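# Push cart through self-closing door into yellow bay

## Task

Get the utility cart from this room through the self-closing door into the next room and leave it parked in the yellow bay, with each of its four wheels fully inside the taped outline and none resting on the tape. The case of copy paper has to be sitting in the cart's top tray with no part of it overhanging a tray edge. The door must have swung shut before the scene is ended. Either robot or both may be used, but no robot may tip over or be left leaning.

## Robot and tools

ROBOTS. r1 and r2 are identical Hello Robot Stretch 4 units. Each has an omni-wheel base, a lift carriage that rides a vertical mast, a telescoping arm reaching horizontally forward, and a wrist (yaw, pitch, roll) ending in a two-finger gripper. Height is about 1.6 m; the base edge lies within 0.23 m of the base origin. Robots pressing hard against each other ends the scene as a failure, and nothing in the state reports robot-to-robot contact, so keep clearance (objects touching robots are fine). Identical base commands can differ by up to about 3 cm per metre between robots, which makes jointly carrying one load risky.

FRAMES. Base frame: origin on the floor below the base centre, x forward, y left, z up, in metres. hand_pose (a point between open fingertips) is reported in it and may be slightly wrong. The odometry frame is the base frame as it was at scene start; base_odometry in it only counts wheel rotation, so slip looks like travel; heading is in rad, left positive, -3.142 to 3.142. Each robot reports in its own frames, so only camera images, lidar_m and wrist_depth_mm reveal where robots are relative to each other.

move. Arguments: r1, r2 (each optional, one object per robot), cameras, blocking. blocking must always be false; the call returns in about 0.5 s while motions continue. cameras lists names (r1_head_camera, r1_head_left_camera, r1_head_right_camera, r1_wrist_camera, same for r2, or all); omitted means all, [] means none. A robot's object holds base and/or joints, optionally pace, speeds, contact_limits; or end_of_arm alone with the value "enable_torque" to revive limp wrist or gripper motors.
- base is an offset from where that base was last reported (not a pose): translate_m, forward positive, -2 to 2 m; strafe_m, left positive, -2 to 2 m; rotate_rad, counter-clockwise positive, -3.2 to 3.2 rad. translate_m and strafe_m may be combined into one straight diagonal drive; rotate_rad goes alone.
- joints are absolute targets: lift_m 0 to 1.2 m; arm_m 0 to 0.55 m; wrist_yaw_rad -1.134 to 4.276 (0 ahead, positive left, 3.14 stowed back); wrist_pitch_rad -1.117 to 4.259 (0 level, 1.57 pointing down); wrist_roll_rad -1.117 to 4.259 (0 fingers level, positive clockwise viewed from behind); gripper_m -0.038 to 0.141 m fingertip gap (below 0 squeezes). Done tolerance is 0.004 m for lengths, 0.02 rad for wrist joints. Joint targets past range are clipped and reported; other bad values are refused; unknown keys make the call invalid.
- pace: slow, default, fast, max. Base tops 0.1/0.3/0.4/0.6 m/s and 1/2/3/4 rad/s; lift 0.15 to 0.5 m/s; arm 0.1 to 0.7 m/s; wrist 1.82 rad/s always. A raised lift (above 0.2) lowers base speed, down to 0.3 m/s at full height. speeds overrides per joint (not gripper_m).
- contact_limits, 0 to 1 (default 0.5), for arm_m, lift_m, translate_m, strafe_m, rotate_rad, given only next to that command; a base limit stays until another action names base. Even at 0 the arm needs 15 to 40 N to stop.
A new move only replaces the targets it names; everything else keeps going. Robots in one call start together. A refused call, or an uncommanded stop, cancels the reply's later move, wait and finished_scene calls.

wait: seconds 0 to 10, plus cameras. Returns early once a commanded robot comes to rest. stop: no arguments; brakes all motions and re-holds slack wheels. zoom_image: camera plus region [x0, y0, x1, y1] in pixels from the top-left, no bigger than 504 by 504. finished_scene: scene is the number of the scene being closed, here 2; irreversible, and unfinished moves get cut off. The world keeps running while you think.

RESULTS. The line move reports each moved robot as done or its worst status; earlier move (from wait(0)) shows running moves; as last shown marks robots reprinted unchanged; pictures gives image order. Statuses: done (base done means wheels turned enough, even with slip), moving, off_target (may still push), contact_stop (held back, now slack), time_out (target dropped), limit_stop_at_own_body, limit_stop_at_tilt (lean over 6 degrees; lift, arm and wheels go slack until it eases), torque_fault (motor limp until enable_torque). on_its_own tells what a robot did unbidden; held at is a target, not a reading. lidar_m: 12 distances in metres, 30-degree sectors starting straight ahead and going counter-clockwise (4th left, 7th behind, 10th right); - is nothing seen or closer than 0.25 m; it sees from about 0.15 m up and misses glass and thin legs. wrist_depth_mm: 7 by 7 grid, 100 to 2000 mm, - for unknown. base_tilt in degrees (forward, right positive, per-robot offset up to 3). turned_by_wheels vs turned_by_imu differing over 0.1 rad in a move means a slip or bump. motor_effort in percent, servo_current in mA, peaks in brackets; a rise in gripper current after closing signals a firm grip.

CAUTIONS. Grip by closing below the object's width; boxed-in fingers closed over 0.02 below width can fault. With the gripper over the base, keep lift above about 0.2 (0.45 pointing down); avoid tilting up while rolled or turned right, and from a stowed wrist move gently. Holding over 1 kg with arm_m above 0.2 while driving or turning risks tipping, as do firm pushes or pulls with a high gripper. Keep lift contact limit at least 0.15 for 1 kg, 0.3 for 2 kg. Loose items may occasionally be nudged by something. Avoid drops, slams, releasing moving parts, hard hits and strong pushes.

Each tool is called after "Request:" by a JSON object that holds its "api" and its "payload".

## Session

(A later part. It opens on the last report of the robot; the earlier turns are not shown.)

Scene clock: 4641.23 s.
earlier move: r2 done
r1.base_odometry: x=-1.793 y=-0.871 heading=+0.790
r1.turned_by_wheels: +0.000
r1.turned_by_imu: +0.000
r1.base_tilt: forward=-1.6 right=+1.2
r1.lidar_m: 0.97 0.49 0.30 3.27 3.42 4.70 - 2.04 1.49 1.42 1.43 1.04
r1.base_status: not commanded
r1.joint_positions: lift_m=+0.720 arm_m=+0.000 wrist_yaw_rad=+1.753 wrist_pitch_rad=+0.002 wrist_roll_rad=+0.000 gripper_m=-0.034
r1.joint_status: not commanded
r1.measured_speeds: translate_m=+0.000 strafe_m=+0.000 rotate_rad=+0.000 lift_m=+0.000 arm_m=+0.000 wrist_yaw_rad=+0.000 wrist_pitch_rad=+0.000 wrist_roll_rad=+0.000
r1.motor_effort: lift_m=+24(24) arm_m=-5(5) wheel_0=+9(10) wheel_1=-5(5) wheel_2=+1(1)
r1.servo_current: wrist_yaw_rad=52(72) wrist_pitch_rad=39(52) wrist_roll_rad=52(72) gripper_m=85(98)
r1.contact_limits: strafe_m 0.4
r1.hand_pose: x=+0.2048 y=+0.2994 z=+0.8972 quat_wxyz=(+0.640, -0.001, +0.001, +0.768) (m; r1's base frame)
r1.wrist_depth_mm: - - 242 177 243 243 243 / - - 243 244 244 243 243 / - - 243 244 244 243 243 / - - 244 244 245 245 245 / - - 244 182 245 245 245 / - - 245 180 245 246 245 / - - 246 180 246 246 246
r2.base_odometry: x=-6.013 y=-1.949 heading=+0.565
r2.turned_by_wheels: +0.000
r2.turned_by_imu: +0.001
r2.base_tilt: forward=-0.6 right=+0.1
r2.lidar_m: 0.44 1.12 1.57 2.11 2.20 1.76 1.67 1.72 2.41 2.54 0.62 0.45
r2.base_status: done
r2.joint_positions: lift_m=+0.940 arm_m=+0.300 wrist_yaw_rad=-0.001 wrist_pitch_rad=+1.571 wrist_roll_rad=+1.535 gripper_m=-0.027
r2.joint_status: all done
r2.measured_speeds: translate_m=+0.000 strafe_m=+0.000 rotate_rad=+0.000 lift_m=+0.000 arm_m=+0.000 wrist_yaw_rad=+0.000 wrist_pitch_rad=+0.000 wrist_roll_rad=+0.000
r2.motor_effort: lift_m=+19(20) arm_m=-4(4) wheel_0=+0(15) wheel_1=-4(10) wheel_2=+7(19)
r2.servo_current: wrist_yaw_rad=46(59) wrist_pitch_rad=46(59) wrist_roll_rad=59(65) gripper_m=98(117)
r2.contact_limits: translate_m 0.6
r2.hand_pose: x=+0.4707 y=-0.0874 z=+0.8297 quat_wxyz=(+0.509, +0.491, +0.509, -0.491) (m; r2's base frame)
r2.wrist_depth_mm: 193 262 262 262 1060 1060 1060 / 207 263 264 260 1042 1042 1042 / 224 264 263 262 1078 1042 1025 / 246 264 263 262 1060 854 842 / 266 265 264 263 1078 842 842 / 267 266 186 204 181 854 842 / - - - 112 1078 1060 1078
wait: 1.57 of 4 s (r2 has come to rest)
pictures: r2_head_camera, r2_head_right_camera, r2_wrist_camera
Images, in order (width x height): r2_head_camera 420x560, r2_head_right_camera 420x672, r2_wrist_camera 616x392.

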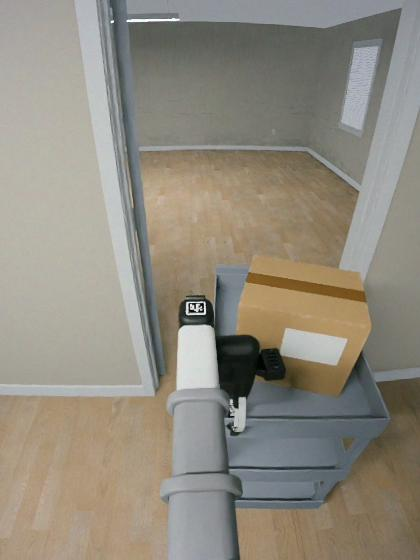

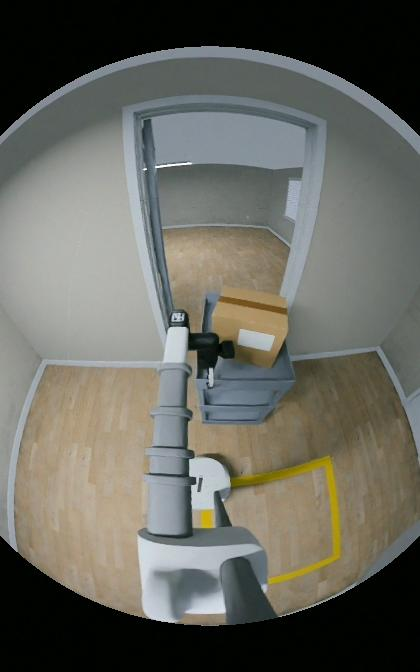

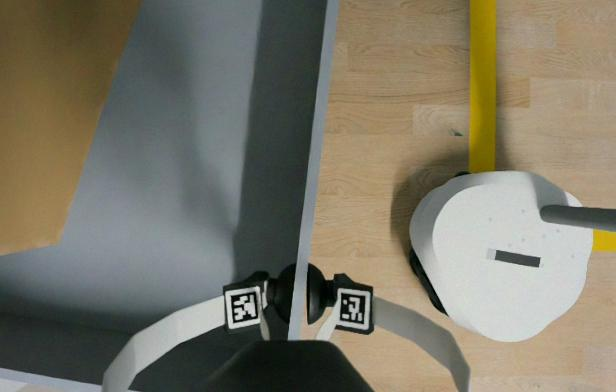

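Request:
{"api": "move", "payload": {"blocking": false, "r2": {"base": {"translate_m": -0.35, "strafe_m": -0.07}, "joints": {"wrist_roll_rad": 1.56}, "speeds": {"wrist_roll_rad": 0.05}, "contact_limits": {"translate_m": 0.6}}, "cameras": []}}

Request:
{"api": "wait", "payload": {"seconds": 5, "cameras": ["r2_head_camera", "r2_wrist_camera", "r2_head_right_camera"]}}

Request:
{"api": "zoom_image", "payload": {"camera": "r2_head_camera", "region": [170, 240, 420, 530]}}

Scene clock: 4659.67 s.
move: r2 moving
r1.base_odometry: x=-1.793 y=-0.871 heading=+0.790
r1.turned_by_wheels: +0.000
r1.turned_by_imu: +0.000
r1.base_tilt: forward=-1.6 right=+1.2
r1.lidar_m: 0.99 0.50 0.29 3.26 3.42 4.73 - 2.06 1.47 1.42 1.43 1.05
r1.base_status: not commanded
r1.joint_positions: lift_m=+0.720 arm_m=+0.000 wrist_yaw_rad=+1.753 wrist_pitch_rad=+0.002 wrist_roll_rad=+0.000 gripper_m=-0.034
r1.joint_status: not commanded
r1.measured_speeds: translate_m=+0.000 strafe_m=+0.000 rotate_rad=+0.000 lift_m=+0.000 arm_m=+0.000 wrist_yaw_rad=+0.000 wrist_pitch_rad=+0.000 wrist_roll_rad=+0.000
r1.motor_effort: lift_m=+24(24) arm_m=-5(5) wheel_0=+9(9) wheel_1=-4(4) wheel_2=+1(1)
r1.servo_current: wrist_yaw_rad=59(59) wrist_pitch_rad=39(46) wrist_roll_rad=59(59) gripper_m=85(85)
r1.contact_limits: strafe_m 0.4
r1.hand_pose: x=+0.2048 y=+0.2994 z=+0.8972 quat_wxyz=(+0.640, -0.001, +0.001, +0.768) (m; r1's base frame)
r1.wrist_depth_mm: - - 242 177 242 243 242 / - - 243 243 243 243 243 / - - 243 244 244 244 244 / - - 244 244 244 245 245 / - - 245 182 245 244 245 / - - 245 180 245 246 245 / - - 245 179 246 246 247
r2.base_odometry: x=-6.036 y=-1.971 heading=+0.565
r2.turned_by_wheels: +0.000
r2.turned_by_imu: +0.001
r2.base_tilt: forward=-0.6 right=+0.0
r2.lidar_m: 0.45 1.12 1.60 2.11 2.21 1.72 1.65 1.68 2.33 2.53 0.64 0.49
r2.base_status: translate_m moving; strafe_m moving
r2.joint_positions: lift_m=+0.940 arm_m=+0.300 wrist_yaw_rad=+0.001 wrist_pitch_rad=+1.564 wrist_roll_rad=+1.551 gripper_m=-0.027
r2.joint_status: wrist_roll_rad moving
r2.measured_speeds: translate_m=-0.121 strafe_m=-0.025 rotate_rad=-0.002 lift_m=+0.000 arm_m=+0.000 wrist_yaw_rad=+0.006 wrist_pitch_rad=-0.008 wrist_roll_rad=+0.050
r2.motor_effort: lift_m=+19(20) arm_m=-4(4) wheel_0=-4(5) wheel_1=-11(11) wheel_2=+20(20)
r2.servo_current: wrist_yaw_rad=39(52) wrist_pitch_rad=46(46) wrist_roll_rad=52(78) gripper_m=98(104)
r2.contact_limits: translate_m 0.6
r2.hand_pose: x=+0.4729 y=-0.0874 z=+0.8297 quat_wxyz=(+0.507, +0.496, +0.503, -0.493) (m; r2's base frame)
r2.wrist_depth_mm: 204 265 263 262 1078 1060 1042 / 219 266 264 260 1060 1042 1025 / 235 267 265 264 1060 1042 1042 / 253 268 266 265 1060 842 831 / 271 268 267 1078 1060 842 831 / 271 268 184 193 960 842 820 / - - - 112 - 1078 1042
pictures: none
No camera images: "cameras" was empty.

Scene clock: 4661.87 s.
earlier move: r2 done
r1.base_odometry: x=-1.793 y=-0.871 heading=+0.790
r1.turned_by_wheels: +0.000
r1.turned_by_imu: +0.000
r1.base_tilt: forward=-1.6 right=+1.3
r1.lidar_m: 0.99 0.48 0.30 3.28 3.39 4.67 - 2.04 1.48 1.39 1.39 1.02
r1.base_status: not commanded
r1.joint_positions: lift_m=+0.720 arm_m=+0.000 wrist_yaw_rad=+1.753 wrist_pitch_rad=+0.002 wrist_roll_rad=+0.000 gripper_m=-0.034
r1.joint_status: not commanded
r1.measured_speeds: translate_m=+0.000 strafe_m=+0.000 rotate_rad=+0.000 lift_m=+0.000 arm_m=+0.000 wrist_yaw_rad=+0.000 wrist_pitch_rad=+0.000 wrist_roll_rad=+0.000
r1.motor_effort: lift_m=+24(24) arm_m=-5(5) wheel_0=+9(10) wheel_1=-4(5) wheel_2=+1(1)
r1.servo_current: wrist_yaw_rad=26(72) wrist_pitch_rad=39(52) wrist_roll_rad=59(72) gripper_m=91(91)
r1.contact_limits: strafe_m 0.4
r1.hand_pose: x=+0.2048 y=+0.2994 z=+0.8972 quat_wxyz=(+0.640, -0.001, +0.001, +0.768) (m; r1's base frame)
r1.wrist_depth_mm: - - 242 177 242 242 242 / - - 243 243 244 243 244 / - - 243 243 244 243 244 / - - 244 244 244 243 245 / - - 244 182 245 245 245 / - - 246 181 245 246 245 / - - 245 179 246 246 245
r2.base_odometry: x=-6.271 y=-2.195 heading=+0.565
r2.turned_by_wheels: +0.000
r2.turned_by_imu: +0.002
r2.base_tilt: forward=-0.6 right=+0.1
r2.lidar_m: 0.42 1.50 2.04 2.19 1.91 1.38 1.31 1.37 1.91 2.44 2.04 0.49
r2.base_status: done
r2.joint_positions: lift_m=+0.940 arm_m=+0.300 wrist_yaw_rad=+0.001 wrist_pitch_rad=+1.570 wrist_roll_rad=+1.559 gripper_m=-0.027
r2.joint_status: all done
r2.measured_speeds: translate_m=+0.000 strafe_m=+0.000 rotate_rad=+0.000 lift_m=+0.000 arm_m=+0.000 wrist_yaw_rad=+0.000 wrist_pitch_rad=+0.000 wrist_roll_rad=+0.000
r2.motor_effort: lift_m=+19(20) arm_m=-4(4) wheel_0=+1(7) wheel_1=-2(11) wheel_2=+8(20)
r2.servo_current: wrist_yaw_rad=39(59) wrist_pitch_rad=39(52) wrist_roll_rad=46(78) gripper_m=104(117)
r2.contact_limits: translate_m 0.6
r2.hand_pose: x=+0.4714 y=-0.0874 z=+0.8297 quat_wxyz=(+0.504, +0.497, +0.503, -0.496) (m; r2's base frame)
r2.wrist_depth_mm: 245 262 262 1078 1042 1060 1060 / 248 265 263 1060 1060 1078 1060 / 247 265 263 1078 1078 1060 1042 / 257 266 264 1078 1078 831 866 / 257 265 264 264 1078 842 854 / 254 265 185 202 182 854 842 / 268 264 265 112 1042 1060 1078
wait: 2.20 of 5 s (r2 has come to rest)
pictures: r2_head_camera, r2_head_right_camera, r2_wrist_camera
Images, in order (width x height): r2_head_camera 420x560, r2_head_right_camera 420x672, r2_wrist_camera 616x392.

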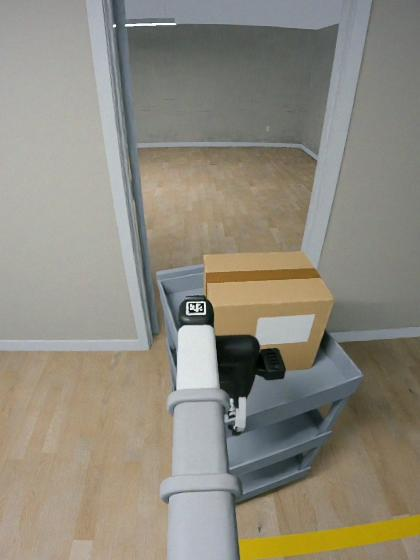

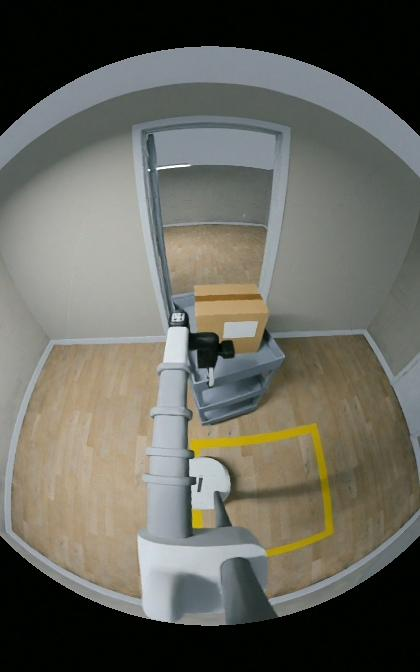

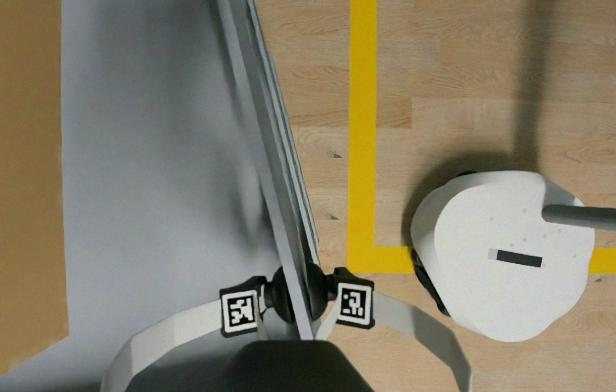

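Scaled by 1.738 from the camera's 420x560 image, which has a finer 1200x1600 frame.

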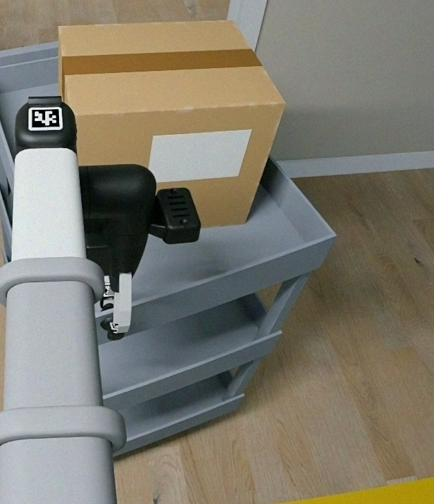

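Request:
{"api": "move", "payload": {"blocking": false, "r2": {"base": {"translate_m": -0.5, "strafe_m": -0.16}, "joints": {"wrist_roll_rad": 1.36}, "speeds": {"wrist_roll_rad": 0.1}, "contact_limits": {"translate_m": 0.6}}, "cameras": []}}

Request:
{"api": "wait", "payload": {"seconds": 6, "cameras": ["r2_head_camera", "r2_wrist_camera", "r2_head_right_camera"]}}

Request:
{"api": "zoom_image", "payload": {"camera": "r2_head_camera", "region": [170, 240, 420, 530]}}

Scene clock: 4683.17 s.
move: r2 moving
r1.base_odometry: x=-1.793 y=-0.871 heading=+0.790
r1.turned_by_wheels: +0.000
r1.turned_by_imu: +0.000
r1.base_tilt: forward=-1.6 right=+1.3
r1.lidar_m: 0.98 0.47 0.29 3.28 3.43 4.71 - 2.05 1.49 1.42 1.42 1.05
r1.base_status: not commanded
r1.joint_positions: lift_m=+0.720 arm_m=+0.000 wrist_yaw_rad=+1.753 wrist_pitch_rad=+0.002 wrist_roll_rad=+0.000 gripper_m=-0.034
r1.joint_status: not commanded
r1.measured_speeds: translate_m=+0.000 strafe_m=+0.000 rotate_rad=+0.000 lift_m=+0.000 arm_m=+0.000 wrist_yaw_rad=+0.000 wrist_pitch_rad=+0.000 wrist_roll_rad=+0.000
r1.motor_effort: lift_m=+24(24) arm_m=-5(5) wheel_0=+9(10) wheel_1=-4(4) wheel_2=+1(1)
r1.servo_current: wrist_yaw_rad=46(65) wrist_pitch_rad=39(46) wrist_roll_rad=65(65) gripper_m=85(91)
r1.contact_limits: strafe_m 0.4
r1.hand_pose: x=+0.2048 y=+0.2994 z=+0.8972 quat_wxyz=(+0.640, -0.001, +0.001, +0.768) (m; r1's base frame)
r1.wrist_depth_mm: - - 242 177 243 242 242 / - - 243 243 243 243 243 / - - 244 244 244 244 244 / - - 243 244 244 245 245 / - - 245 182 245 244 245 / - - 245 180 244 245 246 / - - 246 179 246 246 246
r2.base_odometry: x=-6.292 y=-2.220 heading=+0.566
r2.turned_by_wheels: +0.001
r2.turned_by_imu: +0.002
r2.base_tilt: forward=-0.7 right=+0.1
r2.lidar_m: 0.46 1.52 2.13 2.20 1.88 1.35 1.26 1.36 1.86 2.43 2.12 0.51
r2.base_status: translate_m moving; strafe_m moving
r2.joint_positions: lift_m=+0.940 arm_m=+0.300 wrist_yaw_rad=+0.003 wrist_pitch_rad=+1.564 wrist_roll_rad=+1.517 gripper_m=-0.027
r2.joint_status: wrist_roll_rad moving
r2.measured_speeds: translate_m=-0.120 strafe_m=-0.040 rotate_rad=+0.006 lift_m=+0.000 arm_m=+0.000 wrist_yaw_rad=+0.005 wrist_pitch_rad=-0.008 wrist_roll_rad=-0.100
r2.motor_effort: lift_m=+20(20) arm_m=-4(4) wheel_0=-3(4) wheel_1=-9(10) wheel_2=+21(21)
r2.servo_current: wrist_yaw_rad=39(46) wrist_pitch_rad=46(46) wrist_roll_rad=52(52) gripper_m=98(111)
r2.contact_limits: translate_m 0.6
r2.hand_pose: x=+0.4731 y=-0.0874 z=+0.8297 quat_wxyz=(+0.516, +0.487, +0.512, -0.484) (m; r2's base frame)
r2.wrist_depth_mm: 249 265 263 1078 1078 1060 1042 / 263 266 263 1060 1042 1060 1042 / 253 266 264 1078 1060 1042 1042 / 266 266 265 1078 1060 854 831 / 267 268 266 1060 1060 842 831 / 253 270 185 193 183 842 820 / 271 160 267 112 - 1060 1042
pictures: none
No camera images: "cameras" was empty.

Scene clock: 4685.83 s.
earlier move: r2 done
r1.base_odometry: x=-1.793 y=-0.871 heading=+0.790
r1.turned_by_wheels: +0.000
r1.turned_by_imu: +0.000
r1.base_tilt: forward=-1.6 right=+1.2
r1.lidar_m: 0.97 0.48 0.29 3.27 3.42 4.68 - 2.03 1.44 1.40 1.44 1.03
r1.base_status: not commanded
r1.joint_positions: lift_m=+0.720 arm_m=+0.000 wrist_yaw_rad=+1.753 wrist_pitch_rad=+0.002 wrist_roll_rad=+0.000 gripper_m=-0.034
r1.joint_status: not commanded
r1.measured_speeds: translate_m=+0.000 strafe_m=+0.000 rotate_rad=+0.000 lift_m=+0.000 arm_m=+0.000 wrist_yaw_rad=+0.000 wrist_pitch_rad=+0.000 wrist_roll_rad=+0.000
r1.motor_effort: lift_m=+24(24) arm_m=-5(5) wheel_0=+10(10) wheel_1=-4(5) wheel_2=+1(1)
r1.servo_current: wrist_yaw_rad=46(65) wrist_pitch_rad=33(52) wrist_roll_rad=39(65) gripper_m=91(91)
r1.contact_limits: strafe_m 0.4
r1.hand_pose: x=+0.2048 y=+0.2994 z=+0.8972 quat_wxyz=(+0.640, -0.001, +0.001, +0.768) (m; r1's base frame)
r1.wrist_depth_mm: - - 242 177 242 243 243 / - - 243 243 243 244 244 / - - 243 243 243 244 243 / - - 244 244 245 244 244 / - - 245 182 245 245 245 / - - 245 180 245 245 246 / - - 246 179 246 245 246
r2.base_odometry: x=-6.607 y=-2.598 heading=+0.565
r2.turned_by_wheels: -0.001
r2.turned_by_imu: +0.002
r2.base_tilt: forward=-0.7 right=+0.1
r2.lidar_m: 0.39 0.56 2.46 2.36 1.20 0.85 0.82 0.87 1.20 2.33 2.41 0.56
r2.base_status: done
r2.joint_positions: lift_m=+0.940 arm_m=+0.300 wrist_yaw_rad=+0.004 wrist_pitch_rad=+1.568 wrist_roll_rad=+1.359 gripper_m=-0.027
r2.joint_status: all done
r2.measured_speeds: translate_m=+0.000 strafe_m=+0.000 rotate_rad=+0.000 lift_m=+0.000 arm_m=+0.000 wrist_yaw_rad=+0.000 wrist_pitch_rad=+0.000 wrist_roll_rad=+0.000
r2.motor_effort: lift_m=+20(20) arm_m=-4(4) wheel_0=+0(6) wheel_1=-1(10) wheel_2=+5(22)
r2.servo_current: wrist_yaw_rad=52(65) wrist_pitch_rad=39(52) wrist_roll_rad=26(72) gripper_m=104(111)
r2.contact_limits: translate_m 0.6
r2.hand_pose: x=+0.4720 y=-0.0874 z=+0.8297 quat_wxyz=(+0.551, +0.444, +0.550, -0.443) (m; r2's base frame)
r2.wrist_depth_mm: 259 1060 1060 1042 1060 1060 1042 / 262 259 1060 1078 1078 1060 1060 / 260 260 1060 1060 1078 1060 1060 / 263 262 262 1060 1060 1060 1060 / 263 263 262 842 1042 854 878 / 259 263 189 208 180 866 842 / 239 159 264 112 - 854 1060
wait: 2.67 of 6 s (r2 has come to rest)
pictures: r2_head_camera, r2_head_right_camera, r2_wrist_camera
Images, in order (width x height): r2_head_camera 420x560, r2_head_right_camera 420x672, r2_wrist_camera 616x392.

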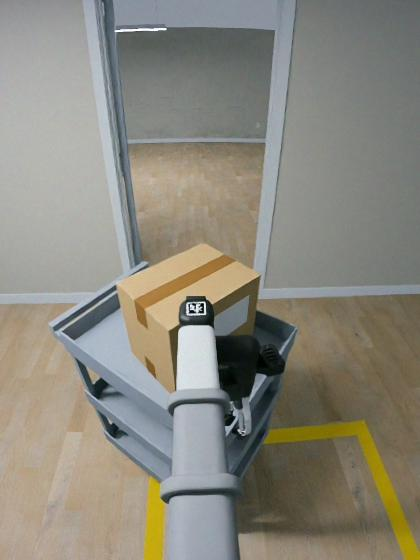

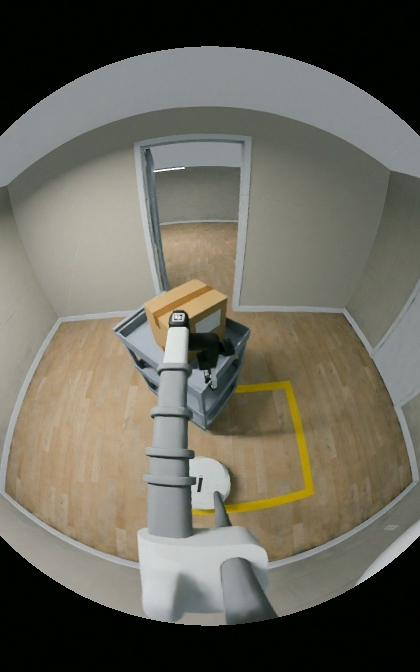

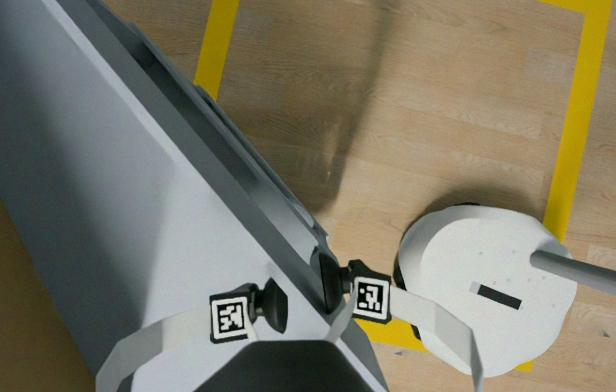

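Scaled by 1.738 from the camera's 420x560 image, which has a finer 1200x1600 frame.

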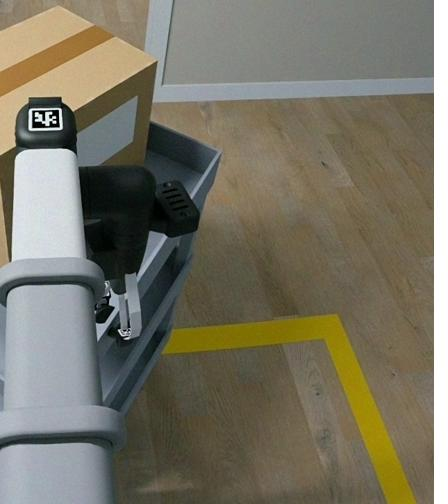

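Request:
{"api": "move", "payload": {"blocking": false, "r2": {"base": {"translate_m": -0.22, "strafe_m": -0.24}, "joints": {"wrist_roll_rad": 0.58}, "speeds": {"wrist_roll_rad": 0.35}, "contact_limits": {"translate_m": 0.6}}, "cameras": []}}

Request:
{"api": "wait", "payload": {"seconds": 6, "cameras": ["r2_head_camera", "r2_wrist_camera", "r2_head_right_camera"]}}

Request:
{"api": "zoom_image", "payload": {"camera": "r2_head_camera", "region": [50, 240, 350, 530]}}

Scene clock: 4714.13 s.
move: r2 moving
r1.base_odometry: x=-1.793 y=-0.871 heading=+0.790
r1.turned_by_wheels: +0.000
r1.turned_by_imu: +0.000
r1.base_tilt: forward=-1.6 right=+1.2
r1.lidar_m: 0.97 0.49 0.28 3.28 3.42 4.70 - 2.04 1.48 1.41 1.46 1.03
r1.base_status: not commanded
r1.joint_positions: lift_m=+0.720 arm_m=+0.000 wrist_yaw_rad=+1.753 wrist_pitch_rad=+0.002 wrist_roll_rad=+0.000 gripper_m=-0.034
r1.joint_status: not commanded
r1.measured_speeds: translate_m=+0.000 strafe_m=+0.000 rotate_rad=+0.000 lift_m=+0.000 arm_m=+0.000 wrist_yaw_rad=+0.000 wrist_pitch_rad=+0.000 wrist_roll_rad=+0.000
r1.motor_effort: lift_m=+24(24) arm_m=-5(5) wheel_0=+9(10) wheel_1=-4(5) wheel_2=+1(1)
r1.servo_current: wrist_yaw_rad=59(65) wrist_pitch_rad=39(46) wrist_roll_rad=39(52) gripper_m=85(91)
r1.contact_limits: strafe_m 0.4
r1.hand_pose: x=+0.2048 y=+0.2994 z=+0.8972 quat_wxyz=(+0.640, -0.001, +0.001, +0.768) (m; r1's base frame)
r1.wrist_depth_mm: - - 242 177 243 242 243 / - - 243 243 243 243 243 / - - 243 244 243 244 244 / - - 244 244 244 245 245 / - - 245 182 245 245 246 / - - 246 181 245 246 246 / - - 245 179 246 246 246
r2.base_odometry: x=-6.613 y=-2.629 heading=+0.568
r2.turned_by_wheels: +0.002
r2.turned_by_imu: +0.003
r2.base_tilt: forward=-0.6 right=+0.1
r2.lidar_m: 0.38 0.58 2.49 2.37 1.18 0.84 0.80 0.82 1.17 2.29 2.41 0.59
r2.base_status: translate_m moving; strafe_m moving
r2.joint_positions: lift_m=+0.940 arm_m=+0.300 wrist_yaw_rad=+0.004 wrist_pitch_rad=+1.567 wrist_roll_rad=+1.210 gripper_m=-0.027
r2.joint_status: wrist_roll_rad moving
r2.measured_speeds: translate_m=-0.085 strafe_m=-0.092 rotate_rad=+0.005 lift_m=+0.000 arm_m=+0.000 wrist_yaw_rad=+0.000 wrist_pitch_rad=-0.023 wrist_roll_rad=-0.351
r2.motor_effort: lift_m=+20(20) arm_m=-3(4) wheel_0=+14(16) wheel_1=-7(9) wheel_2=+19(19)
r2.servo_current: wrist_yaw_rad=52(52) wrist_pitch_rad=39(46) wrist_roll_rad=26(72) gripper_m=111(111)
r2.contact_limits: translate_m 0.6
r2.hand_pose: x=+0.4724 y=-0.0874 z=+0.8297 quat_wxyz=(+0.583, +0.402, +0.581, -0.400) (m; r2's base frame)
r2.wrist_depth_mm: 265 - 1078 1060 1060 1042 1025 / 265 263 1060 1042 1060 1060 1025 / 265 265 - 1060 1042 1060 1042 / 267 265 263 1060 1078 1060 1042 / 270 267 264 273 1078 854 1042 / 263 267 187 192 182 842 842 / 245 165 266 112 - 831 1060
pictures: none
No camera images: "cameras" was empty.

Scene clock: 4716.27 s.
earlier move: r2 done
r1.base_odometry: x=-1.793 y=-0.871 heading=+0.790
r1.turned_by_wheels: +0.000
r1.turned_by_imu: +0.000
r1.base_tilt: forward=-1.6 right=+1.2
r1.lidar_m: 0.98 0.46 0.29 3.29 3.41 4.68 - 2.04 1.46 1.40 1.40 1.04
r1.base_status: not commanded
r1.joint_positions: lift_m=+0.720 arm_m=+0.000 wrist_yaw_rad=+1.753 wrist_pitch_rad=+0.002 wrist_roll_rad=+0.000 gripper_m=-0.034
r1.joint_status: not commanded
r1.measured_speeds: translate_m=+0.000 strafe_m=+0.000 rotate_rad=+0.000 lift_m=+0.000 arm_m=+0.000 wrist_yaw_rad=+0.000 wrist_pitch_rad=+0.000 wrist_roll_rad=+0.000
r1.motor_effort: lift_m=+24(24) arm_m=-5(5) wheel_0=+9(10) wheel_1=-4(5) wheel_2=+1(1)
r1.servo_current: wrist_yaw_rad=65(72) wrist_pitch_rad=39(46) wrist_roll_rad=33(65) gripper_m=78(91)
r1.contact_limits: strafe_m 0.4
r1.hand_pose: x=+0.2048 y=+0.2994 z=+0.8972 quat_wxyz=(+0.640, -0.001, +0.001, +0.768) (m; r1's base frame)
r1.wrist_depth_mm: - - 242 177 243 242 243 / - - 243 243 243 243 243 / - - 243 244 243 244 244 / - - 244 244 244 244 245 / - - 245 182 245 245 246 / - - 245 180 245 245 245 / - - 245 180 246 246 246
r2.base_odometry: x=-6.664 y=-2.918 heading=+0.566
r2.turned_by_wheels: -0.002
r2.turned_by_imu: +0.001
r2.base_tilt: forward=-0.7 right=+0.1
r2.lidar_m: 0.36 0.37 0.56 2.44 0.89 0.61 0.61 0.64 0.90 2.08 2.20 2.23
r2.base_status: done
r2.joint_positions: lift_m=+0.940 arm_m=+0.300 wrist_yaw_rad=+0.003 wrist_pitch_rad=+1.572 wrist_roll_rad=+0.580 gripper_m=-0.027
r2.joint_status: all done
r2.measured_speeds: translate_m=+0.000 strafe_m=+0.000 rotate_rad=+0.000 lift_m=+0.000 arm_m=+0.000 wrist_yaw_rad=+0.000 wrist_pitch_rad=+0.000 wrist_roll_rad=+0.000
r2.motor_effort: lift_m=+20(20) arm_m=-4(4) wheel_0=+6(19) wheel_1=-1(11) wheel_2=+4(25)
r2.servo_current: wrist_yaw_rad=52(65) wrist_pitch_rad=39(52) wrist_roll_rad=39(78) gripper_m=104(111)
r2.contact_limits: translate_m 0.6
r2.hand_pose: x=+0.4710 y=-0.0874 z=+0.8297 quat_wxyz=(+0.678, +0.201, +0.678, -0.201) (m; r2's base frame)
r2.wrist_depth_mm: 258 256 1060 1042 1060 1060 1042 / 259 258 1060 1060 1060 1042 1060 / 262 260 260 1060 1060 1060 1060 / 263 262 263 1078 1078 1078 1060 / 263 264 264 263 1078 1078 1060 / 251 265 187 202 181 1060 1078 / 234 266 266 112 854 878 1078
wait: 2.13 of 6 s (r2 has come to rest)
pictures: r2_head_camera, r2_head_right_camera, r2_wrist_camera
Images, in order (width x height): r2_head_camera 420x560, r2_head_right_camera 420x672, r2_wrist_camera 616x392.

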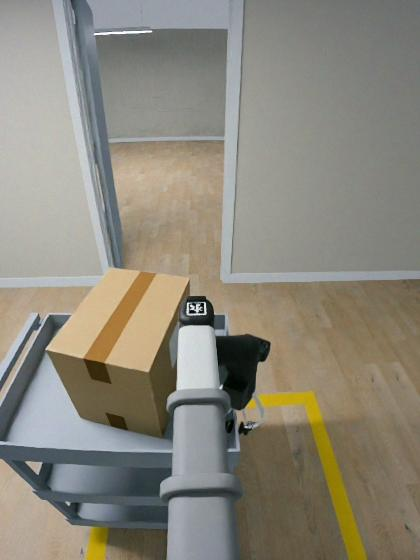

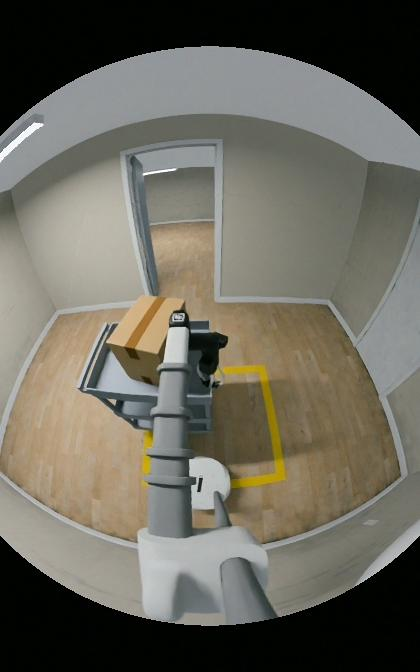

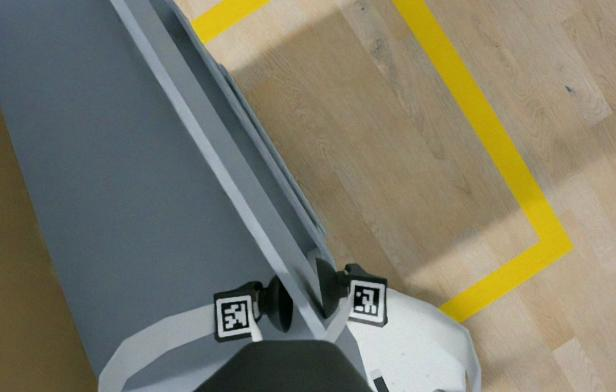

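Scaled by 1.680 from the camera's 420x560 image, which has a finer 1200x1600 frame.

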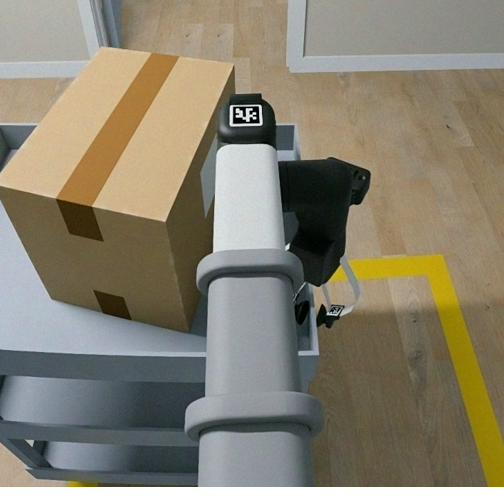

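Request:
{"api": "move", "payload": {"blocking": false, "r2": {"joints": {"gripper_m": 0.05}}, "cameras": []}}

Request:
{"api": "wait", "payload": {"seconds": 3, "cameras": ["r2_wrist_camera"]}}

Scene clock: 4745.63 s.
move: r2 moving
r1.base_odometry: x=-1.793 y=-0.871 heading=+0.790
r1.turned_by_wheels: +0.000
r1.turned_by_imu: +0.000
r1.base_tilt: forward=-1.6 right=+1.3
r1.lidar_m: 0.99 0.49 0.29 3.28 3.43 4.70 - 2.07 1.48 1.41 1.46 1.04
r1.base_status: not commanded
r1.joint_positions: lift_m=+0.720 arm_m=+0.000 wrist_yaw_rad=+1.753 wrist_pitch_rad=+0.002 wrist_roll_rad=+0.000 gripper_m=-0.034
r1.joint_status: not commanded
r1.measured_speeds: translate_m=+0.000 strafe_m=+0.000 rotate_rad=+0.000 lift_m=+0.000 arm_m=+0.000 wrist_yaw_rad=+0.000 wrist_pitch_rad=+0.000 wrist_roll_rad=+0.000
r1.motor_effort: lift_m=+24(24) arm_m=-5(5) wheel_0=+9(10) wheel_1=-4(4) wheel_2=+1(1)
r1.servo_current: wrist_yaw_rad=33(65) wrist_pitch_rad=39(46) wrist_roll_rad=46(59) gripper_m=78(91)
r1.contact_limits: strafe_m 0.4
r1.hand_pose: x=+0.2048 y=+0.2994 z=+0.8972 quat_wxyz=(+0.640, -0.001, +0.001, +0.768) (m; r1's base frame)
r1.wrist_depth_mm: - - 242 177 243 243 243 / - - 243 242 243 243 244 / - - 244 244 244 244 243 / - - 244 244 244 244 244 / - - 244 182 245 244 245 / - - 244 180 245 245 246 / - - 246 179 246 246 246
r2.base_odometry: x=-6.664 y=-2.918 heading=+0.566
r2.turned_by_wheels: +0.000
r2.turned_by_imu: +0.000
r2.base_tilt: forward=-0.7 right=+0.0
r2.lidar_m: 0.36 0.37 0.55 2.45 0.88 0.63 0.60 0.63 0.91 2.09 2.16 2.23
r2.base_status: not commanded
r2.joint_positions: lift_m=+0.940 arm_m=+0.300 wrist_yaw_rad=+0.003 wrist_pitch_rad=+1.572 wrist_roll_rad=+0.580 gripper_m=-0.001
r2.joint_status: gripper_m moving
r2.measured_speeds: translate_m=+0.000 strafe_m=+0.000 rotate_rad=+0.000 lift_m=+0.000 arm_m=+0.000 wrist_yaw_rad=+0.000 wrist_pitch_rad=+0.000 wrist_roll_rad=+0.000
r2.motor_effort: lift_m=+19(20) arm_m=-3(4) wheel_0=+7(7) wheel_1=-1(1) wheel_2=+5(5)
r2.servo_current: wrist_yaw_rad=52(52) wrist_pitch_rad=39(46) wrist_roll_rad=46(52) gripper_m=111(111)
r2.contact_limits: translate_m 0.6
r2.hand_pose: x=+0.4710 y=-0.0874 z=+0.8297 quat_wxyz=(+0.678, +0.201, +0.678, -0.201) (m; r2's base frame)
r2.wrist_depth_mm: 260 258 1042 1042 1060 1042 1042 / 260 260 1078 1060 1060 1025 1060 / 264 264 262 1060 1042 1078 1060 / 265 263 263 1078 1060 1078 1078 / 265 266 265 279 1098 1098 1078 / 249 266 188 205 183 1078 1078 / 234 267 267 112 866 1078 1078
pictures: none
No camera images: "cameras" was empty.

Scene clock: 4746.63 s.
earlier move: r2 done
r1.base_odometry: x=-1.793 y=-0.871 heading=+0.790
r1.turned_by_wheels: +0.000
r1.turned_by_imu: +0.000
r1.base_tilt: forward=-1.6 right=+1.2
r1.lidar_m: 0.98 0.49 0.28 3.29 3.44 4.70 - 2.05 1.49 1.43 1.42 1.03
r1.base_status: not commanded
r1.joint_positions: lift_m=+0.720 arm_m=+0.000 wrist_yaw_rad=+1.753 wrist_pitch_rad=+0.002 wrist_roll_rad=+0.000 gripper_m=-0.034
r1.joint_status: not commanded
r1.measured_speeds: translate_m=+0.000 strafe_m=+0.000 rotate_rad=+0.000 lift_m=+0.000 arm_m=+0.000 wrist_yaw_rad=+0.000 wrist_pitch_rad=+0.000 wrist_roll_rad=+0.000
r1.motor_effort: lift_m=+24(24) arm_m=-5(5) wheel_0=+10(10) wheel_1=-4(5) wheel_2=+1(1)
r1.servo_current: wrist_yaw_rad=46(65) wrist_pitch_rad=46(52) wrist_roll_rad=52(65) gripper_m=91(91)
r1.contact_limits: strafe_m 0.4
r1.hand_pose: x=+0.2048 y=+0.2994 z=+0.8972 quat_wxyz=(+0.640, -0.001, +0.001, +0.768) (m; r1's base frame)
r1.wrist_depth_mm: - - 243 177 243 243 242 / - - 243 243 243 244 243 / - - 243 244 244 244 243 / - - 244 245 244 245 245 / - - 245 182 245 244 245 / - - 245 180 245 246 246 / - - 245 179 246 245 246
r2.base_odometry: x=-6.664 y=-2.918 heading=+0.566
r2.turned_by_wheels: +0.000
r2.turned_by_imu: +0.000
r2.base_tilt: forward=-0.7 right=+0.1
r2.lidar_m: 0.36 0.39 0.55 2.46 0.88 0.63 0.61 0.64 0.86 2.08 2.12 2.21
r2.base_status: not commanded
r2.joint_positions: lift_m=+0.940 arm_m=+0.300 wrist_yaw_rad=+0.003 wrist_pitch_rad=+1.572 wrist_roll_rad=+0.580 gripper_m=+0.050
r2.joint_status: all done
r2.measured_speeds: translate_m=+0.000 strafe_m=+0.000 rotate_rad=+0.000 lift_m=+0.000 arm_m=+0.000 wrist_yaw_rad=+0.000 wrist_pitch_rad=+0.000 wrist_roll_rad=+0.000
r2.motor_effort: lift_m=+19(20) arm_m=-4(4) wheel_0=+5(7) wheel_1=-1(1) wheel_2=+4(5)
r2.servo_current: wrist_yaw_rad=39(59) wrist_pitch_rad=39(46) wrist_roll_rad=46(59) gripper_m=52(111)
r2.contact_limits: translate_m 0.6
r2.hand_pose: x=+0.4710 y=-0.0874 z=+0.8297 quat_wxyz=(+0.678, +0.201, +0.678, -0.201) (m; r2's base frame)
r2.wrist_depth_mm: 262 260 1060 1060 1042 1042 1042 / 262 262 1060 1060 1042 1042 1042 / 263 262 263 1060 1042 1042 1078 / 264 263 264 1060 1078 1078 1060 / 265 264 264 1098 1060 1078 1060 / 251 266 192 264 190 1060 1042 / 234 265 266 112 - 1060 1098
wait: 1.00 of 3 s (r2 has come to rest)
pictures: r2_wrist_camera
Images, in order (width x height): r2_wrist_camera 616x392.

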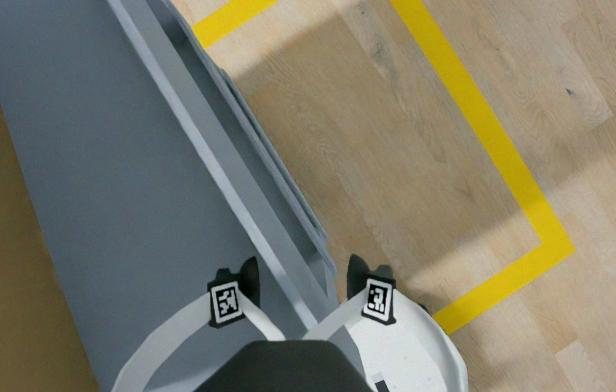

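Request:
{"api": "move", "payload": {"blocking": false, "r2": {"joints": {"gripper_m": 0.06, "wrist_roll_rad": 0.005, "arm_m": 0.46}, "contact_limits": {"arm_m": 0.2}}, "cameras": []}}

Request:
{"api": "wait", "payload": {"seconds": 3, "cameras": ["r2_wrist_camera", "r2_head_camera"]}}

Scene clock: 4759.17 s.
move: r2 moving
r1.base_odometry: x=-1.793 y=-0.871 heading=+0.790
r1.turned_by_wheels: +0.000
r1.turned_by_imu: +0.000
r1.base_tilt: forward=-1.6 right=+1.2
r1.lidar_m: 0.98 0.48 0.29 3.29 3.41 4.70 - 2.04 1.50 1.41 1.44 1.05
r1.base_status: not commanded
r1.joint_positions: lift_m=+0.720 arm_m=+0.000 wrist_yaw_rad=+1.753 wrist_pitch_rad=+0.002 wrist_roll_rad=+0.000 gripper_m=-0.034
r1.joint_status: not commanded
r1.measured_speeds: translate_m=+0.000 strafe_m=+0.000 rotate_rad=+0.000 lift_m=+0.000 arm_m=+0.000 wrist_yaw_rad=+0.000 wrist_pitch_rad=+0.000 wrist_roll_rad=+0.000
r1.motor_effort: lift_m=+24(24) arm_m=-5(5) wheel_0=+10(10) wheel_1=-4(5) wheel_2=+1(1)
r1.servo_current: wrist_yaw_rad=52(52) wrist_pitch_rad=52(52) wrist_roll_rad=46(59) gripper_m=85(91)
r1.contact_limits: strafe_m 0.4
r1.hand_pose: x=+0.2048 y=+0.2994 z=+0.8972 quat_wxyz=(+0.640, -0.001, +0.001, +0.768) (m; r1's base frame)
r1.wrist_depth_mm: - - 242 177 242 242 243 / - - 243 243 242 244 243 / - - 243 243 244 244 244 / - - 245 244 245 244 244 / - - 244 182 245 245 244 / - - 245 181 245 245 246 / - - 246 179 246 245 246
r2.base_odometry: x=-6.664 y=-2.918 heading=+0.566
r2.turned_by_wheels: +0.000
r2.turned_by_imu: +0.000
r2.base_tilt: forward=-0.6 right=+0.1
r2.lidar_m: 0.36 0.38 0.54 2.45 0.88 0.63 0.59 0.64 0.87 2.10 2.11 2.22
r2.base_status: not commanded
r2.joint_positions: lift_m=+0.940 arm_m=+0.351 wrist_yaw_rad=+0.003 wrist_pitch_rad=+1.572 wrist_roll_rad=+0.062 gripper_m=+0.060
r2.joint_status: arm_m moving; wrist_roll_rad moving; gripper_m moving
r2.measured_speeds: translate_m=+0.000 strafe_m=+0.000 rotate_rad=+0.000 lift_m=+0.000 arm_m=+0.195 wrist_yaw_rad=+0.000 wrist_pitch_rad=+0.000 wrist_roll_rad=-0.968
r2.motor_effort: lift_m=+19(19) arm_m=+5(10) wheel_0=+5(5) wheel_1=-1(1) wheel_2=+5(5)
r2.servo_current: wrist_yaw_rad=39(59) wrist_pitch_rad=46(46) wrist_roll_rad=46(91) gripper_m=65(78)
r2.contact_limits: arm_m 0.2; translate_m 0.6
r2.hand_pose: x=+0.5215 y=-0.0874 z=+0.8297 quat_wxyz=(+0.707, +0.021, +0.707, -0.021) (m; r2's base frame)
r2.wrist_depth_mm: 204 259 258 1060 1060 1025 1025 / 210 260 259 1042 1042 1042 1025 / 219 264 262 1078 1078 1060 1060 / 221 265 264 1042 1060 1060 1060 / 228 266 263 264 1060 1060 1060 / 235 266 196 265 193 1042 1060 / 252 270 267 112 - - 1078
pictures: none
No camera images: "cameras" was empty.

Scene clock: 4760.23 s.
earlier move: r2 done
r1.base_odometry: x=-1.793 y=-0.871 heading=+0.790
r1.turned_by_wheels: +0.000
r1.turned_by_imu: +0.000
r1.base_tilt: forward=-1.6 right=+1.2
r1.lidar_m: 0.98 0.48 0.31 3.27 3.43 4.69 - 2.08 1.46 1.40 1.42 1.05
r1.base_status: not commanded
r1.joint_positions: lift_m=+0.720 arm_m=+0.000 wrist_yaw_rad=+1.753 wrist_pitch_rad=+0.002 wrist_roll_rad=+0.000 gripper_m=-0.034
r1.joint_status: not commanded
r1.measured_speeds: translate_m=+0.000 strafe_m=+0.000 rotate_rad=+0.000 lift_m=+0.000 arm_m=+0.000 wrist_yaw_rad=+0.000 wrist_pitch_rad=+0.000 wrist_roll_rad=+0.000
r1.motor_effort: lift_m=+24(24) arm_m=-5(5) wheel_0=+9(10) wheel_1=-4(5) wheel_2=+1(1)
r1.servo_current: wrist_yaw_rad=52(65) wrist_pitch_rad=46(52) wrist_roll_rad=52(59) gripper_m=91(91)
r1.contact_limits: strafe_m 0.4
r1.hand_pose: x=+0.2048 y=+0.2994 z=+0.8972 quat_wxyz=(+0.640, -0.001, +0.001, +0.768) (m; r1's base frame)
r1.wrist_depth_mm: - - 242 177 242 243 243 / - - 243 242 243 242 243 / - - 243 243 244 244 244 / - - 244 244 245 245 245 / - - 244 182 245 245 246 / - - 245 180 245 245 246 / - - 246 179 246 245 246
r2.base_odometry: x=-6.664 y=-2.918 heading=+0.566
r2.turned_by_wheels: +0.000
r2.turned_by_imu: +0.000
r2.base_tilt: forward=-0.7 right=+0.0
r2.lidar_m: 0.36 0.37 0.55 2.43 0.86 0.63 0.60 0.63 0.90 2.08 2.14 2.22
r2.base_status: not commanded
r2.joint_positions: lift_m=+0.940 arm_m=+0.460 wrist_yaw_rad=+0.003 wrist_pitch_rad=+1.572 wrist_roll_rad=+0.007 gripper_m=+0.060
r2.joint_status: all done
r2.measured_speeds: translate_m=+0.000 strafe_m=+0.000 rotate_rad=+0.000 lift_m=+0.000 arm_m=+0.000 wrist_yaw_rad=+0.000 wrist_pitch_rad=+0.000 wrist_roll_rad=+0.000
r2.motor_effort: lift_m=+19(19) arm_m=+7(13) wheel_0=+5(5) wheel_1=-1(1) wheel_2=+4(5)
r2.servo_current: wrist_yaw_rad=39(65) wrist_pitch_rad=46(46) wrist_roll_rad=52(91) gripper_m=46(78)
r2.contact_limits: arm_m 0.2; translate_m 0.6
r2.hand_pose: x=+0.6307 y=-0.0874 z=+0.8297 quat_wxyz=(+0.707, +0.001, +0.707, -0.001) (m; r2's base frame)
r2.wrist_depth_mm: 151 262 259 259 1025 1042 1025 / 161 232 260 260 1060 1042 1025 / 166 245 262 260 1060 1042 1042 / 184 263 262 262 1060 1060 1060 / 193 265 264 263 1060 1060 1078 / 196 267 195 264 194 1060 1060 / 213 268 266 112 1078 1078 1042
wait: 1.07 of 3 s (r2 has come to rest)
pictures: r2_head_camera, r2_wrist_camera
Images, in order (width x height): r2_head_camera 420x560, r2_wrist_camera 616x392.

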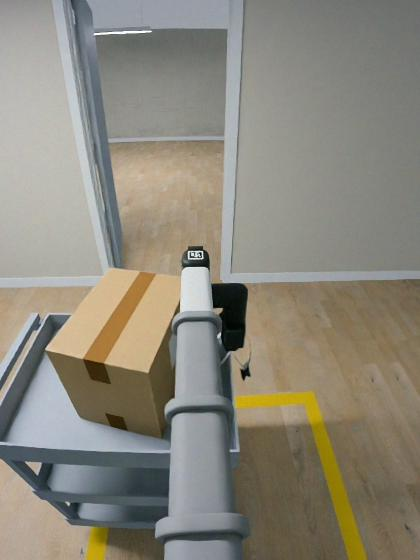

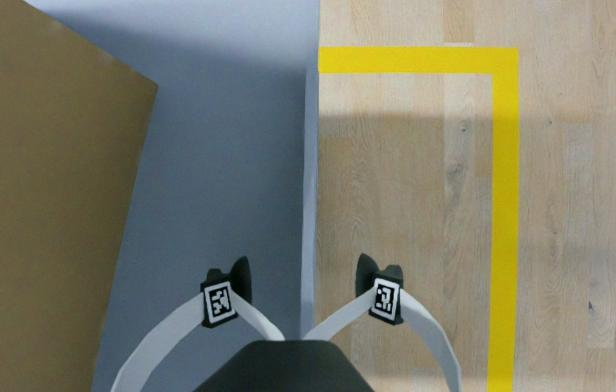

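Request:
{"api": "move", "payload": {"blocking": false, "r2": {"joints": {"gripper_m": -0.02}}, "cameras": []}}

Request:
{"api": "wait", "payload": {"seconds": 3, "cameras": ["r2_wrist_camera"]}}

Scene clock: 4780.37 s.
move: r2 moving
r1.base_odometry: x=-1.793 y=-0.871 heading=+0.790
r1.turned_by_wheels: +0.000
r1.turned_by_imu: +0.000
r1.base_tilt: forward=-1.6 right=+1.2
r1.lidar_m: 0.98 0.47 0.28 3.30 3.42 4.68 - 2.04 1.49 1.42 1.45 1.04
r1.base_status: not commanded
r1.joint_positions: lift_m=+0.720 arm_m=+0.000 wrist_yaw_rad=+1.753 wrist_pitch_rad=+0.002 wrist_roll_rad=+0.000 gripper_m=-0.034
r1.joint_status: not commanded
r1.measured_speeds: translate_m=+0.000 strafe_m=+0.000 rotate_rad=+0.000 lift_m=+0.000 arm_m=+0.000 wrist_yaw_rad=+0.000 wrist_pitch_rad=+0.000 wrist_roll_rad=+0.000
r1.motor_effort: lift_m=+24(24) arm_m=-5(5) wheel_0=+9(10) wheel_1=-4(4) wheel_2=+1(1)
r1.servo_current: wrist_yaw_rad=46(59) wrist_pitch_rad=46(46) wrist_roll_rad=39(59) gripper_m=85(91)
r1.contact_limits: strafe_m 0.4
r1.hand_pose: x=+0.2048 y=+0.2994 z=+0.8972 quat_wxyz=(+0.640, -0.001, +0.001, +0.768) (m; r1's base frame)
r1.wrist_depth_mm: - - 242 177 242 243 243 / - - 243 242 243 244 243 / - - 243 243 244 244 244 / - - 244 244 245 244 244 / - - 244 182 245 245 245 / - - 245 180 245 245 246 / - - 245 179 245 246 246
r2.base_odometry: x=-6.664 y=-2.918 heading=+0.566
r2.turned_by_wheels: +0.000
r2.turned_by_imu: +0.000
r2.base_tilt: forward=-0.7 right=+0.0
r2.lidar_m: 0.35 0.36 0.59 2.46 0.86 0.65 0.60 0.64 0.91 2.09 2.15 2.22
r2.base_status: not commanded
r2.joint_positions: lift_m=+0.940 arm_m=+0.460 wrist_yaw_rad=+0.003 wrist_pitch_rad=+1.572 wrist_roll_rad=+0.007 gripper_m=+0.041
r2.joint_status: gripper_m moving
r2.measured_speeds: translate_m=+0.000 strafe_m=+0.000 rotate_rad=+0.000 lift_m=+0.000 arm_m=+0.000 wrist_yaw_rad=+0.000 wrist_pitch_rad=+0.000 wrist_roll_rad=+0.000
r2.motor_effort: lift_m=+19(19) arm_m=+8(8) wheel_0=+5(5) wheel_1=-1(1) wheel_2=+4(5)
r2.servo_current: wrist_yaw_rad=39(59) wrist_pitch_rad=39(46) wrist_roll_rad=39(52) gripper_m=130(130)
r2.contact_limits: arm_m 0.2; translate_m 0.6
r2.hand_pose: x=+0.6307 y=-0.0874 z=+0.8297 quat_wxyz=(+0.707, +0.001, +0.707, -0.001) (m; r2's base frame)
r2.wrist_depth_mm: 151 260 260 259 1060 1042 1042 / 161 232 262 259 1042 1042 1042 / 167 247 262 262 1042 1025 1042 / 185 262 263 262 1078 1060 1078 / 193 265 264 263 1060 1060 1060 / 196 266 196 213 191 1078 1078 / 213 267 266 112 - 1060 1060
pictures: none
No camera images: "cameras" was empty.

Scene clock: 4781.40 s.
earlier move: r2 done
r1.base_odometry: x=-1.793 y=-0.871 heading=+0.790
r1.turned_by_wheels: +0.000
r1.turned_by_imu: +0.000
r1.base_tilt: forward=-1.6 right=+1.3
r1.lidar_m: 0.97 0.49 0.30 3.28 3.42 4.69 - 2.03 1.50 1.40 1.45 1.04
r1.base_status: not commanded
r1.joint_positions: lift_m=+0.720 arm_m=+0.000 wrist_yaw_rad=+1.753 wrist_pitch_rad=+0.002 wrist_roll_rad=+0.000 gripper_m=-0.034
r1.joint_status: not commanded
r1.measured_speeds: translate_m=+0.000 strafe_m=+0.000 rotate_rad=+0.000 lift_m=+0.000 arm_m=+0.000 wrist_yaw_rad=+0.000 wrist_pitch_rad=+0.000 wrist_roll_rad=+0.000
r1.motor_effort: lift_m=+24(24) arm_m=-5(5) wheel_0=+9(10) wheel_1=-4(5) wheel_2=+1(1)
r1.servo_current: wrist_yaw_rad=33(59) wrist_pitch_rad=39(46) wrist_roll_rad=39(72) gripper_m=85(91)
r1.contact_limits: strafe_m 0.4
r1.hand_pose: x=+0.2048 y=+0.2994 z=+0.8972 quat_wxyz=(+0.640, -0.001, +0.001, +0.768) (m; r1's base frame)
r1.wrist_depth_mm: - - 242 177 242 243 242 / - - 243 243 243 244 243 / - - 243 244 243 244 244 / - - 244 244 244 244 243 / - - 244 182 245 245 245 / - - 244 181 245 246 245 / - - 246 179 245 246 245
r2.base_odometry: x=-6.664 y=-2.918 heading=+0.566
r2.turned_by_wheels: +0.000
r2.turned_by_imu: +0.000
r2.base_tilt: forward=-0.6 right=+0.1
r2.lidar_m: 0.35 0.41 0.55 2.44 0.87 0.65 0.60 0.62 0.88 2.10 2.13 2.24
r2.base_status: not commanded
r2.joint_positions: lift_m=+0.940 arm_m=+0.460 wrist_yaw_rad=+0.003 wrist_pitch_rad=+1.572 wrist_roll_rad=+0.007 gripper_m=-0.019
r2.joint_status: all done
r2.measured_speeds: translate_m=+0.000 strafe_m=+0.000 rotate_rad=+0.000 lift_m=+0.000 arm_m=+0.000 wrist_yaw_rad=+0.000 wrist_pitch_rad=+0.000 wrist_roll_rad=+0.000
r2.motor_effort: lift_m=+19(19) arm_m=+7(8) wheel_0=+3(5) wheel_1=-1(2) wheel_2=+5(5)
r2.servo_current: wrist_yaw_rad=52(59) wrist_pitch_rad=39(46) wrist_roll_rad=39(65) gripper_m=104(182)
r2.contact_limits: arm_m 0.2; translate_m 0.6
r2.hand_pose: x=+0.6307 y=-0.0874 z=+0.8297 quat_wxyz=(+0.707, +0.001, +0.707, -0.001) (m; r2's base frame)
r2.wrist_depth_mm: 156 259 257 257 1060 1025 1042 / 162 239 258 259 1060 1060 1042 / 169 249 259 258 1060 1060 1042 / 186 263 260 259 1060 1060 1025 / 193 265 263 262 1060 1078 1060 / 203 265 187 204 182 1060 1060 / 214 263 265 112 1078 1042 1060
wait: 1.03 of 3 s (r2 has come to rest)
pictures: r2_wrist_camera
Images, in order (width x height): r2_wrist_camera 616x392.

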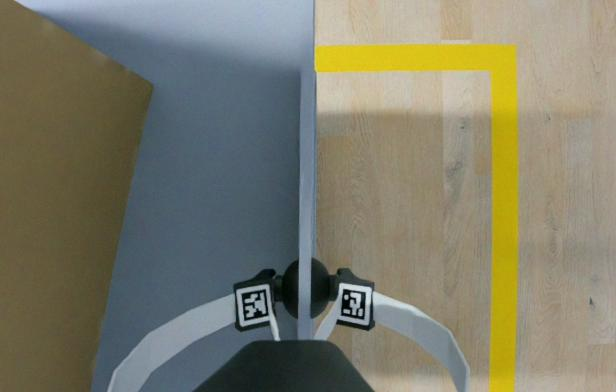

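Request:
{"api": "move", "payload": {"blocking": false, "cameras": ["r2_head_camera", "r2_head_left_camera", "r2_wrist_camera", "r2_head_right_camera"]}}

Scene clock: 4801.73 s.
r1.base_odometry: x=-1.793 y=-0.871 heading=+0.790
r1.turned_by_wheels: +0.000
r1.turned_by_imu: +0.000
r1.base_tilt: forward=-1.6 right=+1.2
r1.lidar_m: 0.99 0.47 0.28 3.27 3.43 4.68 - 2.09 1.47 1.40 1.44 1.06
r1.base_status: not commanded
r1.joint_positions: lift_m=+0.720 arm_m=+0.000 wrist_yaw_rad=+1.753 wrist_pitch_rad=+0.002 wrist_roll_rad=+0.000 gripper_m=-0.034
r1.joint_status: not commanded
r1.measured_speeds: translate_m=+0.000 strafe_m=+0.000 rotate_rad=+0.000 lift_m=+0.000 arm_m=+0.000 wrist_yaw_rad=+0.000 wrist_pitch_rad=+0.000 wrist_roll_rad=+0.000
r1.motor_effort: lift_m=+24(24) arm_m=-5(5) wheel_0=+9(10) wheel_1=-5(5) wheel_2=+1(1)
r1.servo_current: wrist_yaw_rad=59(59) wrist_pitch_rad=39(46) wrist_roll_rad=46(72) gripper_m=85(91)
r1.contact_limits: strafe_m 0.4
r1.hand_pose: x=+0.2048 y=+0.2994 z=+0.8972 quat_wxyz=(+0.640, -0.001, +0.001, +0.768) (m; r1's base frame)
r1.wrist_depth_mm: - - 243 177 243 243 243 / - - 242 243 243 244 243 / - - 243 243 244 244 244 / - - 243 244 244 244 245 / - - 245 183 245 245 244 / - - 245 181 245 245 245 / - - 245 179 245 245 246
r2.base_odometry: x=-6.664 y=-2.918 heading=+0.566
r2.turned_by_wheels: +0.000
r2.turned_by_imu: +0.000
r2.base_tilt: forward=-0.6 right=+0.1
r2.lidar_m: 0.35 0.40 0.55 2.45 0.90 0.63 0.60 0.63 0.91 2.10 2.15 2.25
r2.base_status: not commanded
r2.joint_positions: lift_m=+0.940 arm_m=+0.460 wrist_yaw_rad=+0.003 wrist_pitch_rad=+1.572 wrist_roll_rad=+0.007 gripper_m=-0.019
r2.joint_status: all done
r2.measured_speeds: translate_m=+0.000 strafe_m=+0.000 rotate_rad=+0.000 lift_m=+0.000 arm_m=+0.000 wrist_yaw_rad=+0.000 wrist_pitch_rad=+0.000 wrist_roll_rad=+0.000
r2.motor_effort: lift_m=+19(19) arm_m=+8(8) wheel_0=+3(5) wheel_1=-1(2) wheel_2=+4(5)
r2.servo_current: wrist_yaw_rad=59(59) wrist_pitch_rad=39(46) wrist_roll_rad=46(65) gripper_m=98(182)
r2.contact_limits: arm_m 0.2; translate_m 0.6
r2.hand_pose: x=+0.6307 y=-0.0874 z=+0.8297 quat_wxyz=(+0.707, +0.001, +0.707, -0.001) (m; r2's base frame)
r2.wrist_depth_mm: 155 260 257 257 1042 1025 1025 / 162 239 259 258 1060 1025 1025 / 169 250 260 259 1025 1060 1042 / 187 260 260 260 1060 1042 1025 / 193 264 263 263 1060 1060 1078 / 203 265 187 204 182 1060 1060 / 214 264 265 112 1078 1060 1078
pictures: r2_head_camera, r2_head_left_camera, r2_head_right_camera, r2_wrist_camera
Images, in order (width x height): r2_head_camera 420x560, r2_head_left_camera 420x672, r2_head_right_camera 420x672, r2_wrist_camera 616x392.

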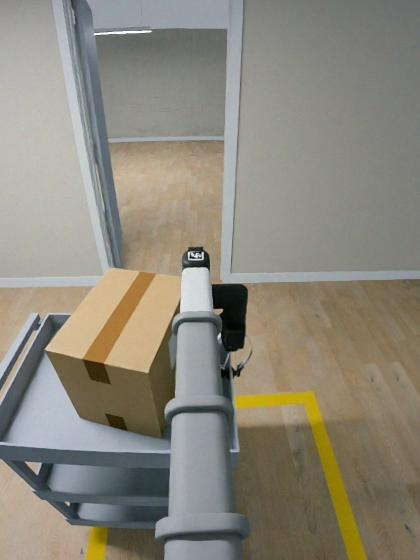

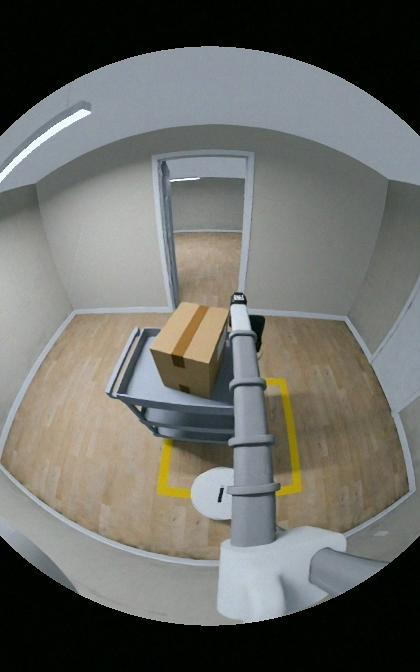

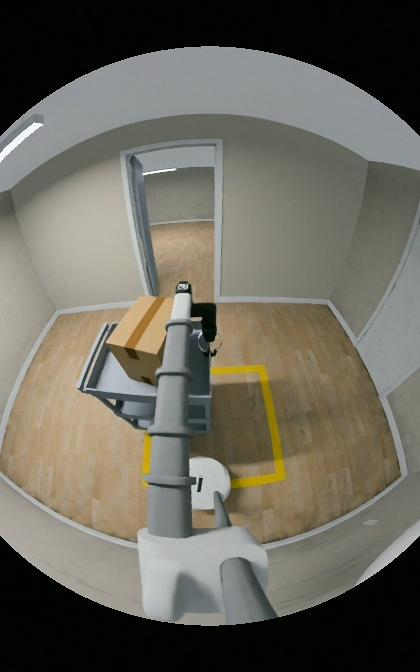

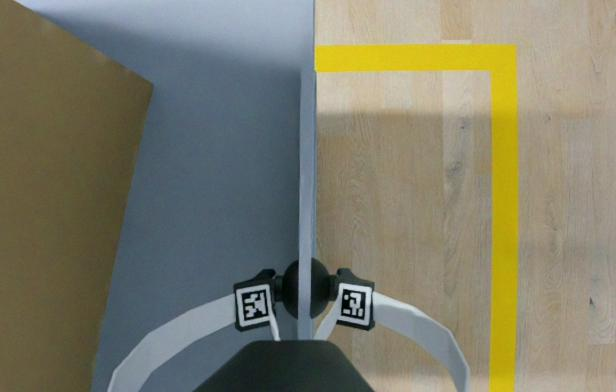

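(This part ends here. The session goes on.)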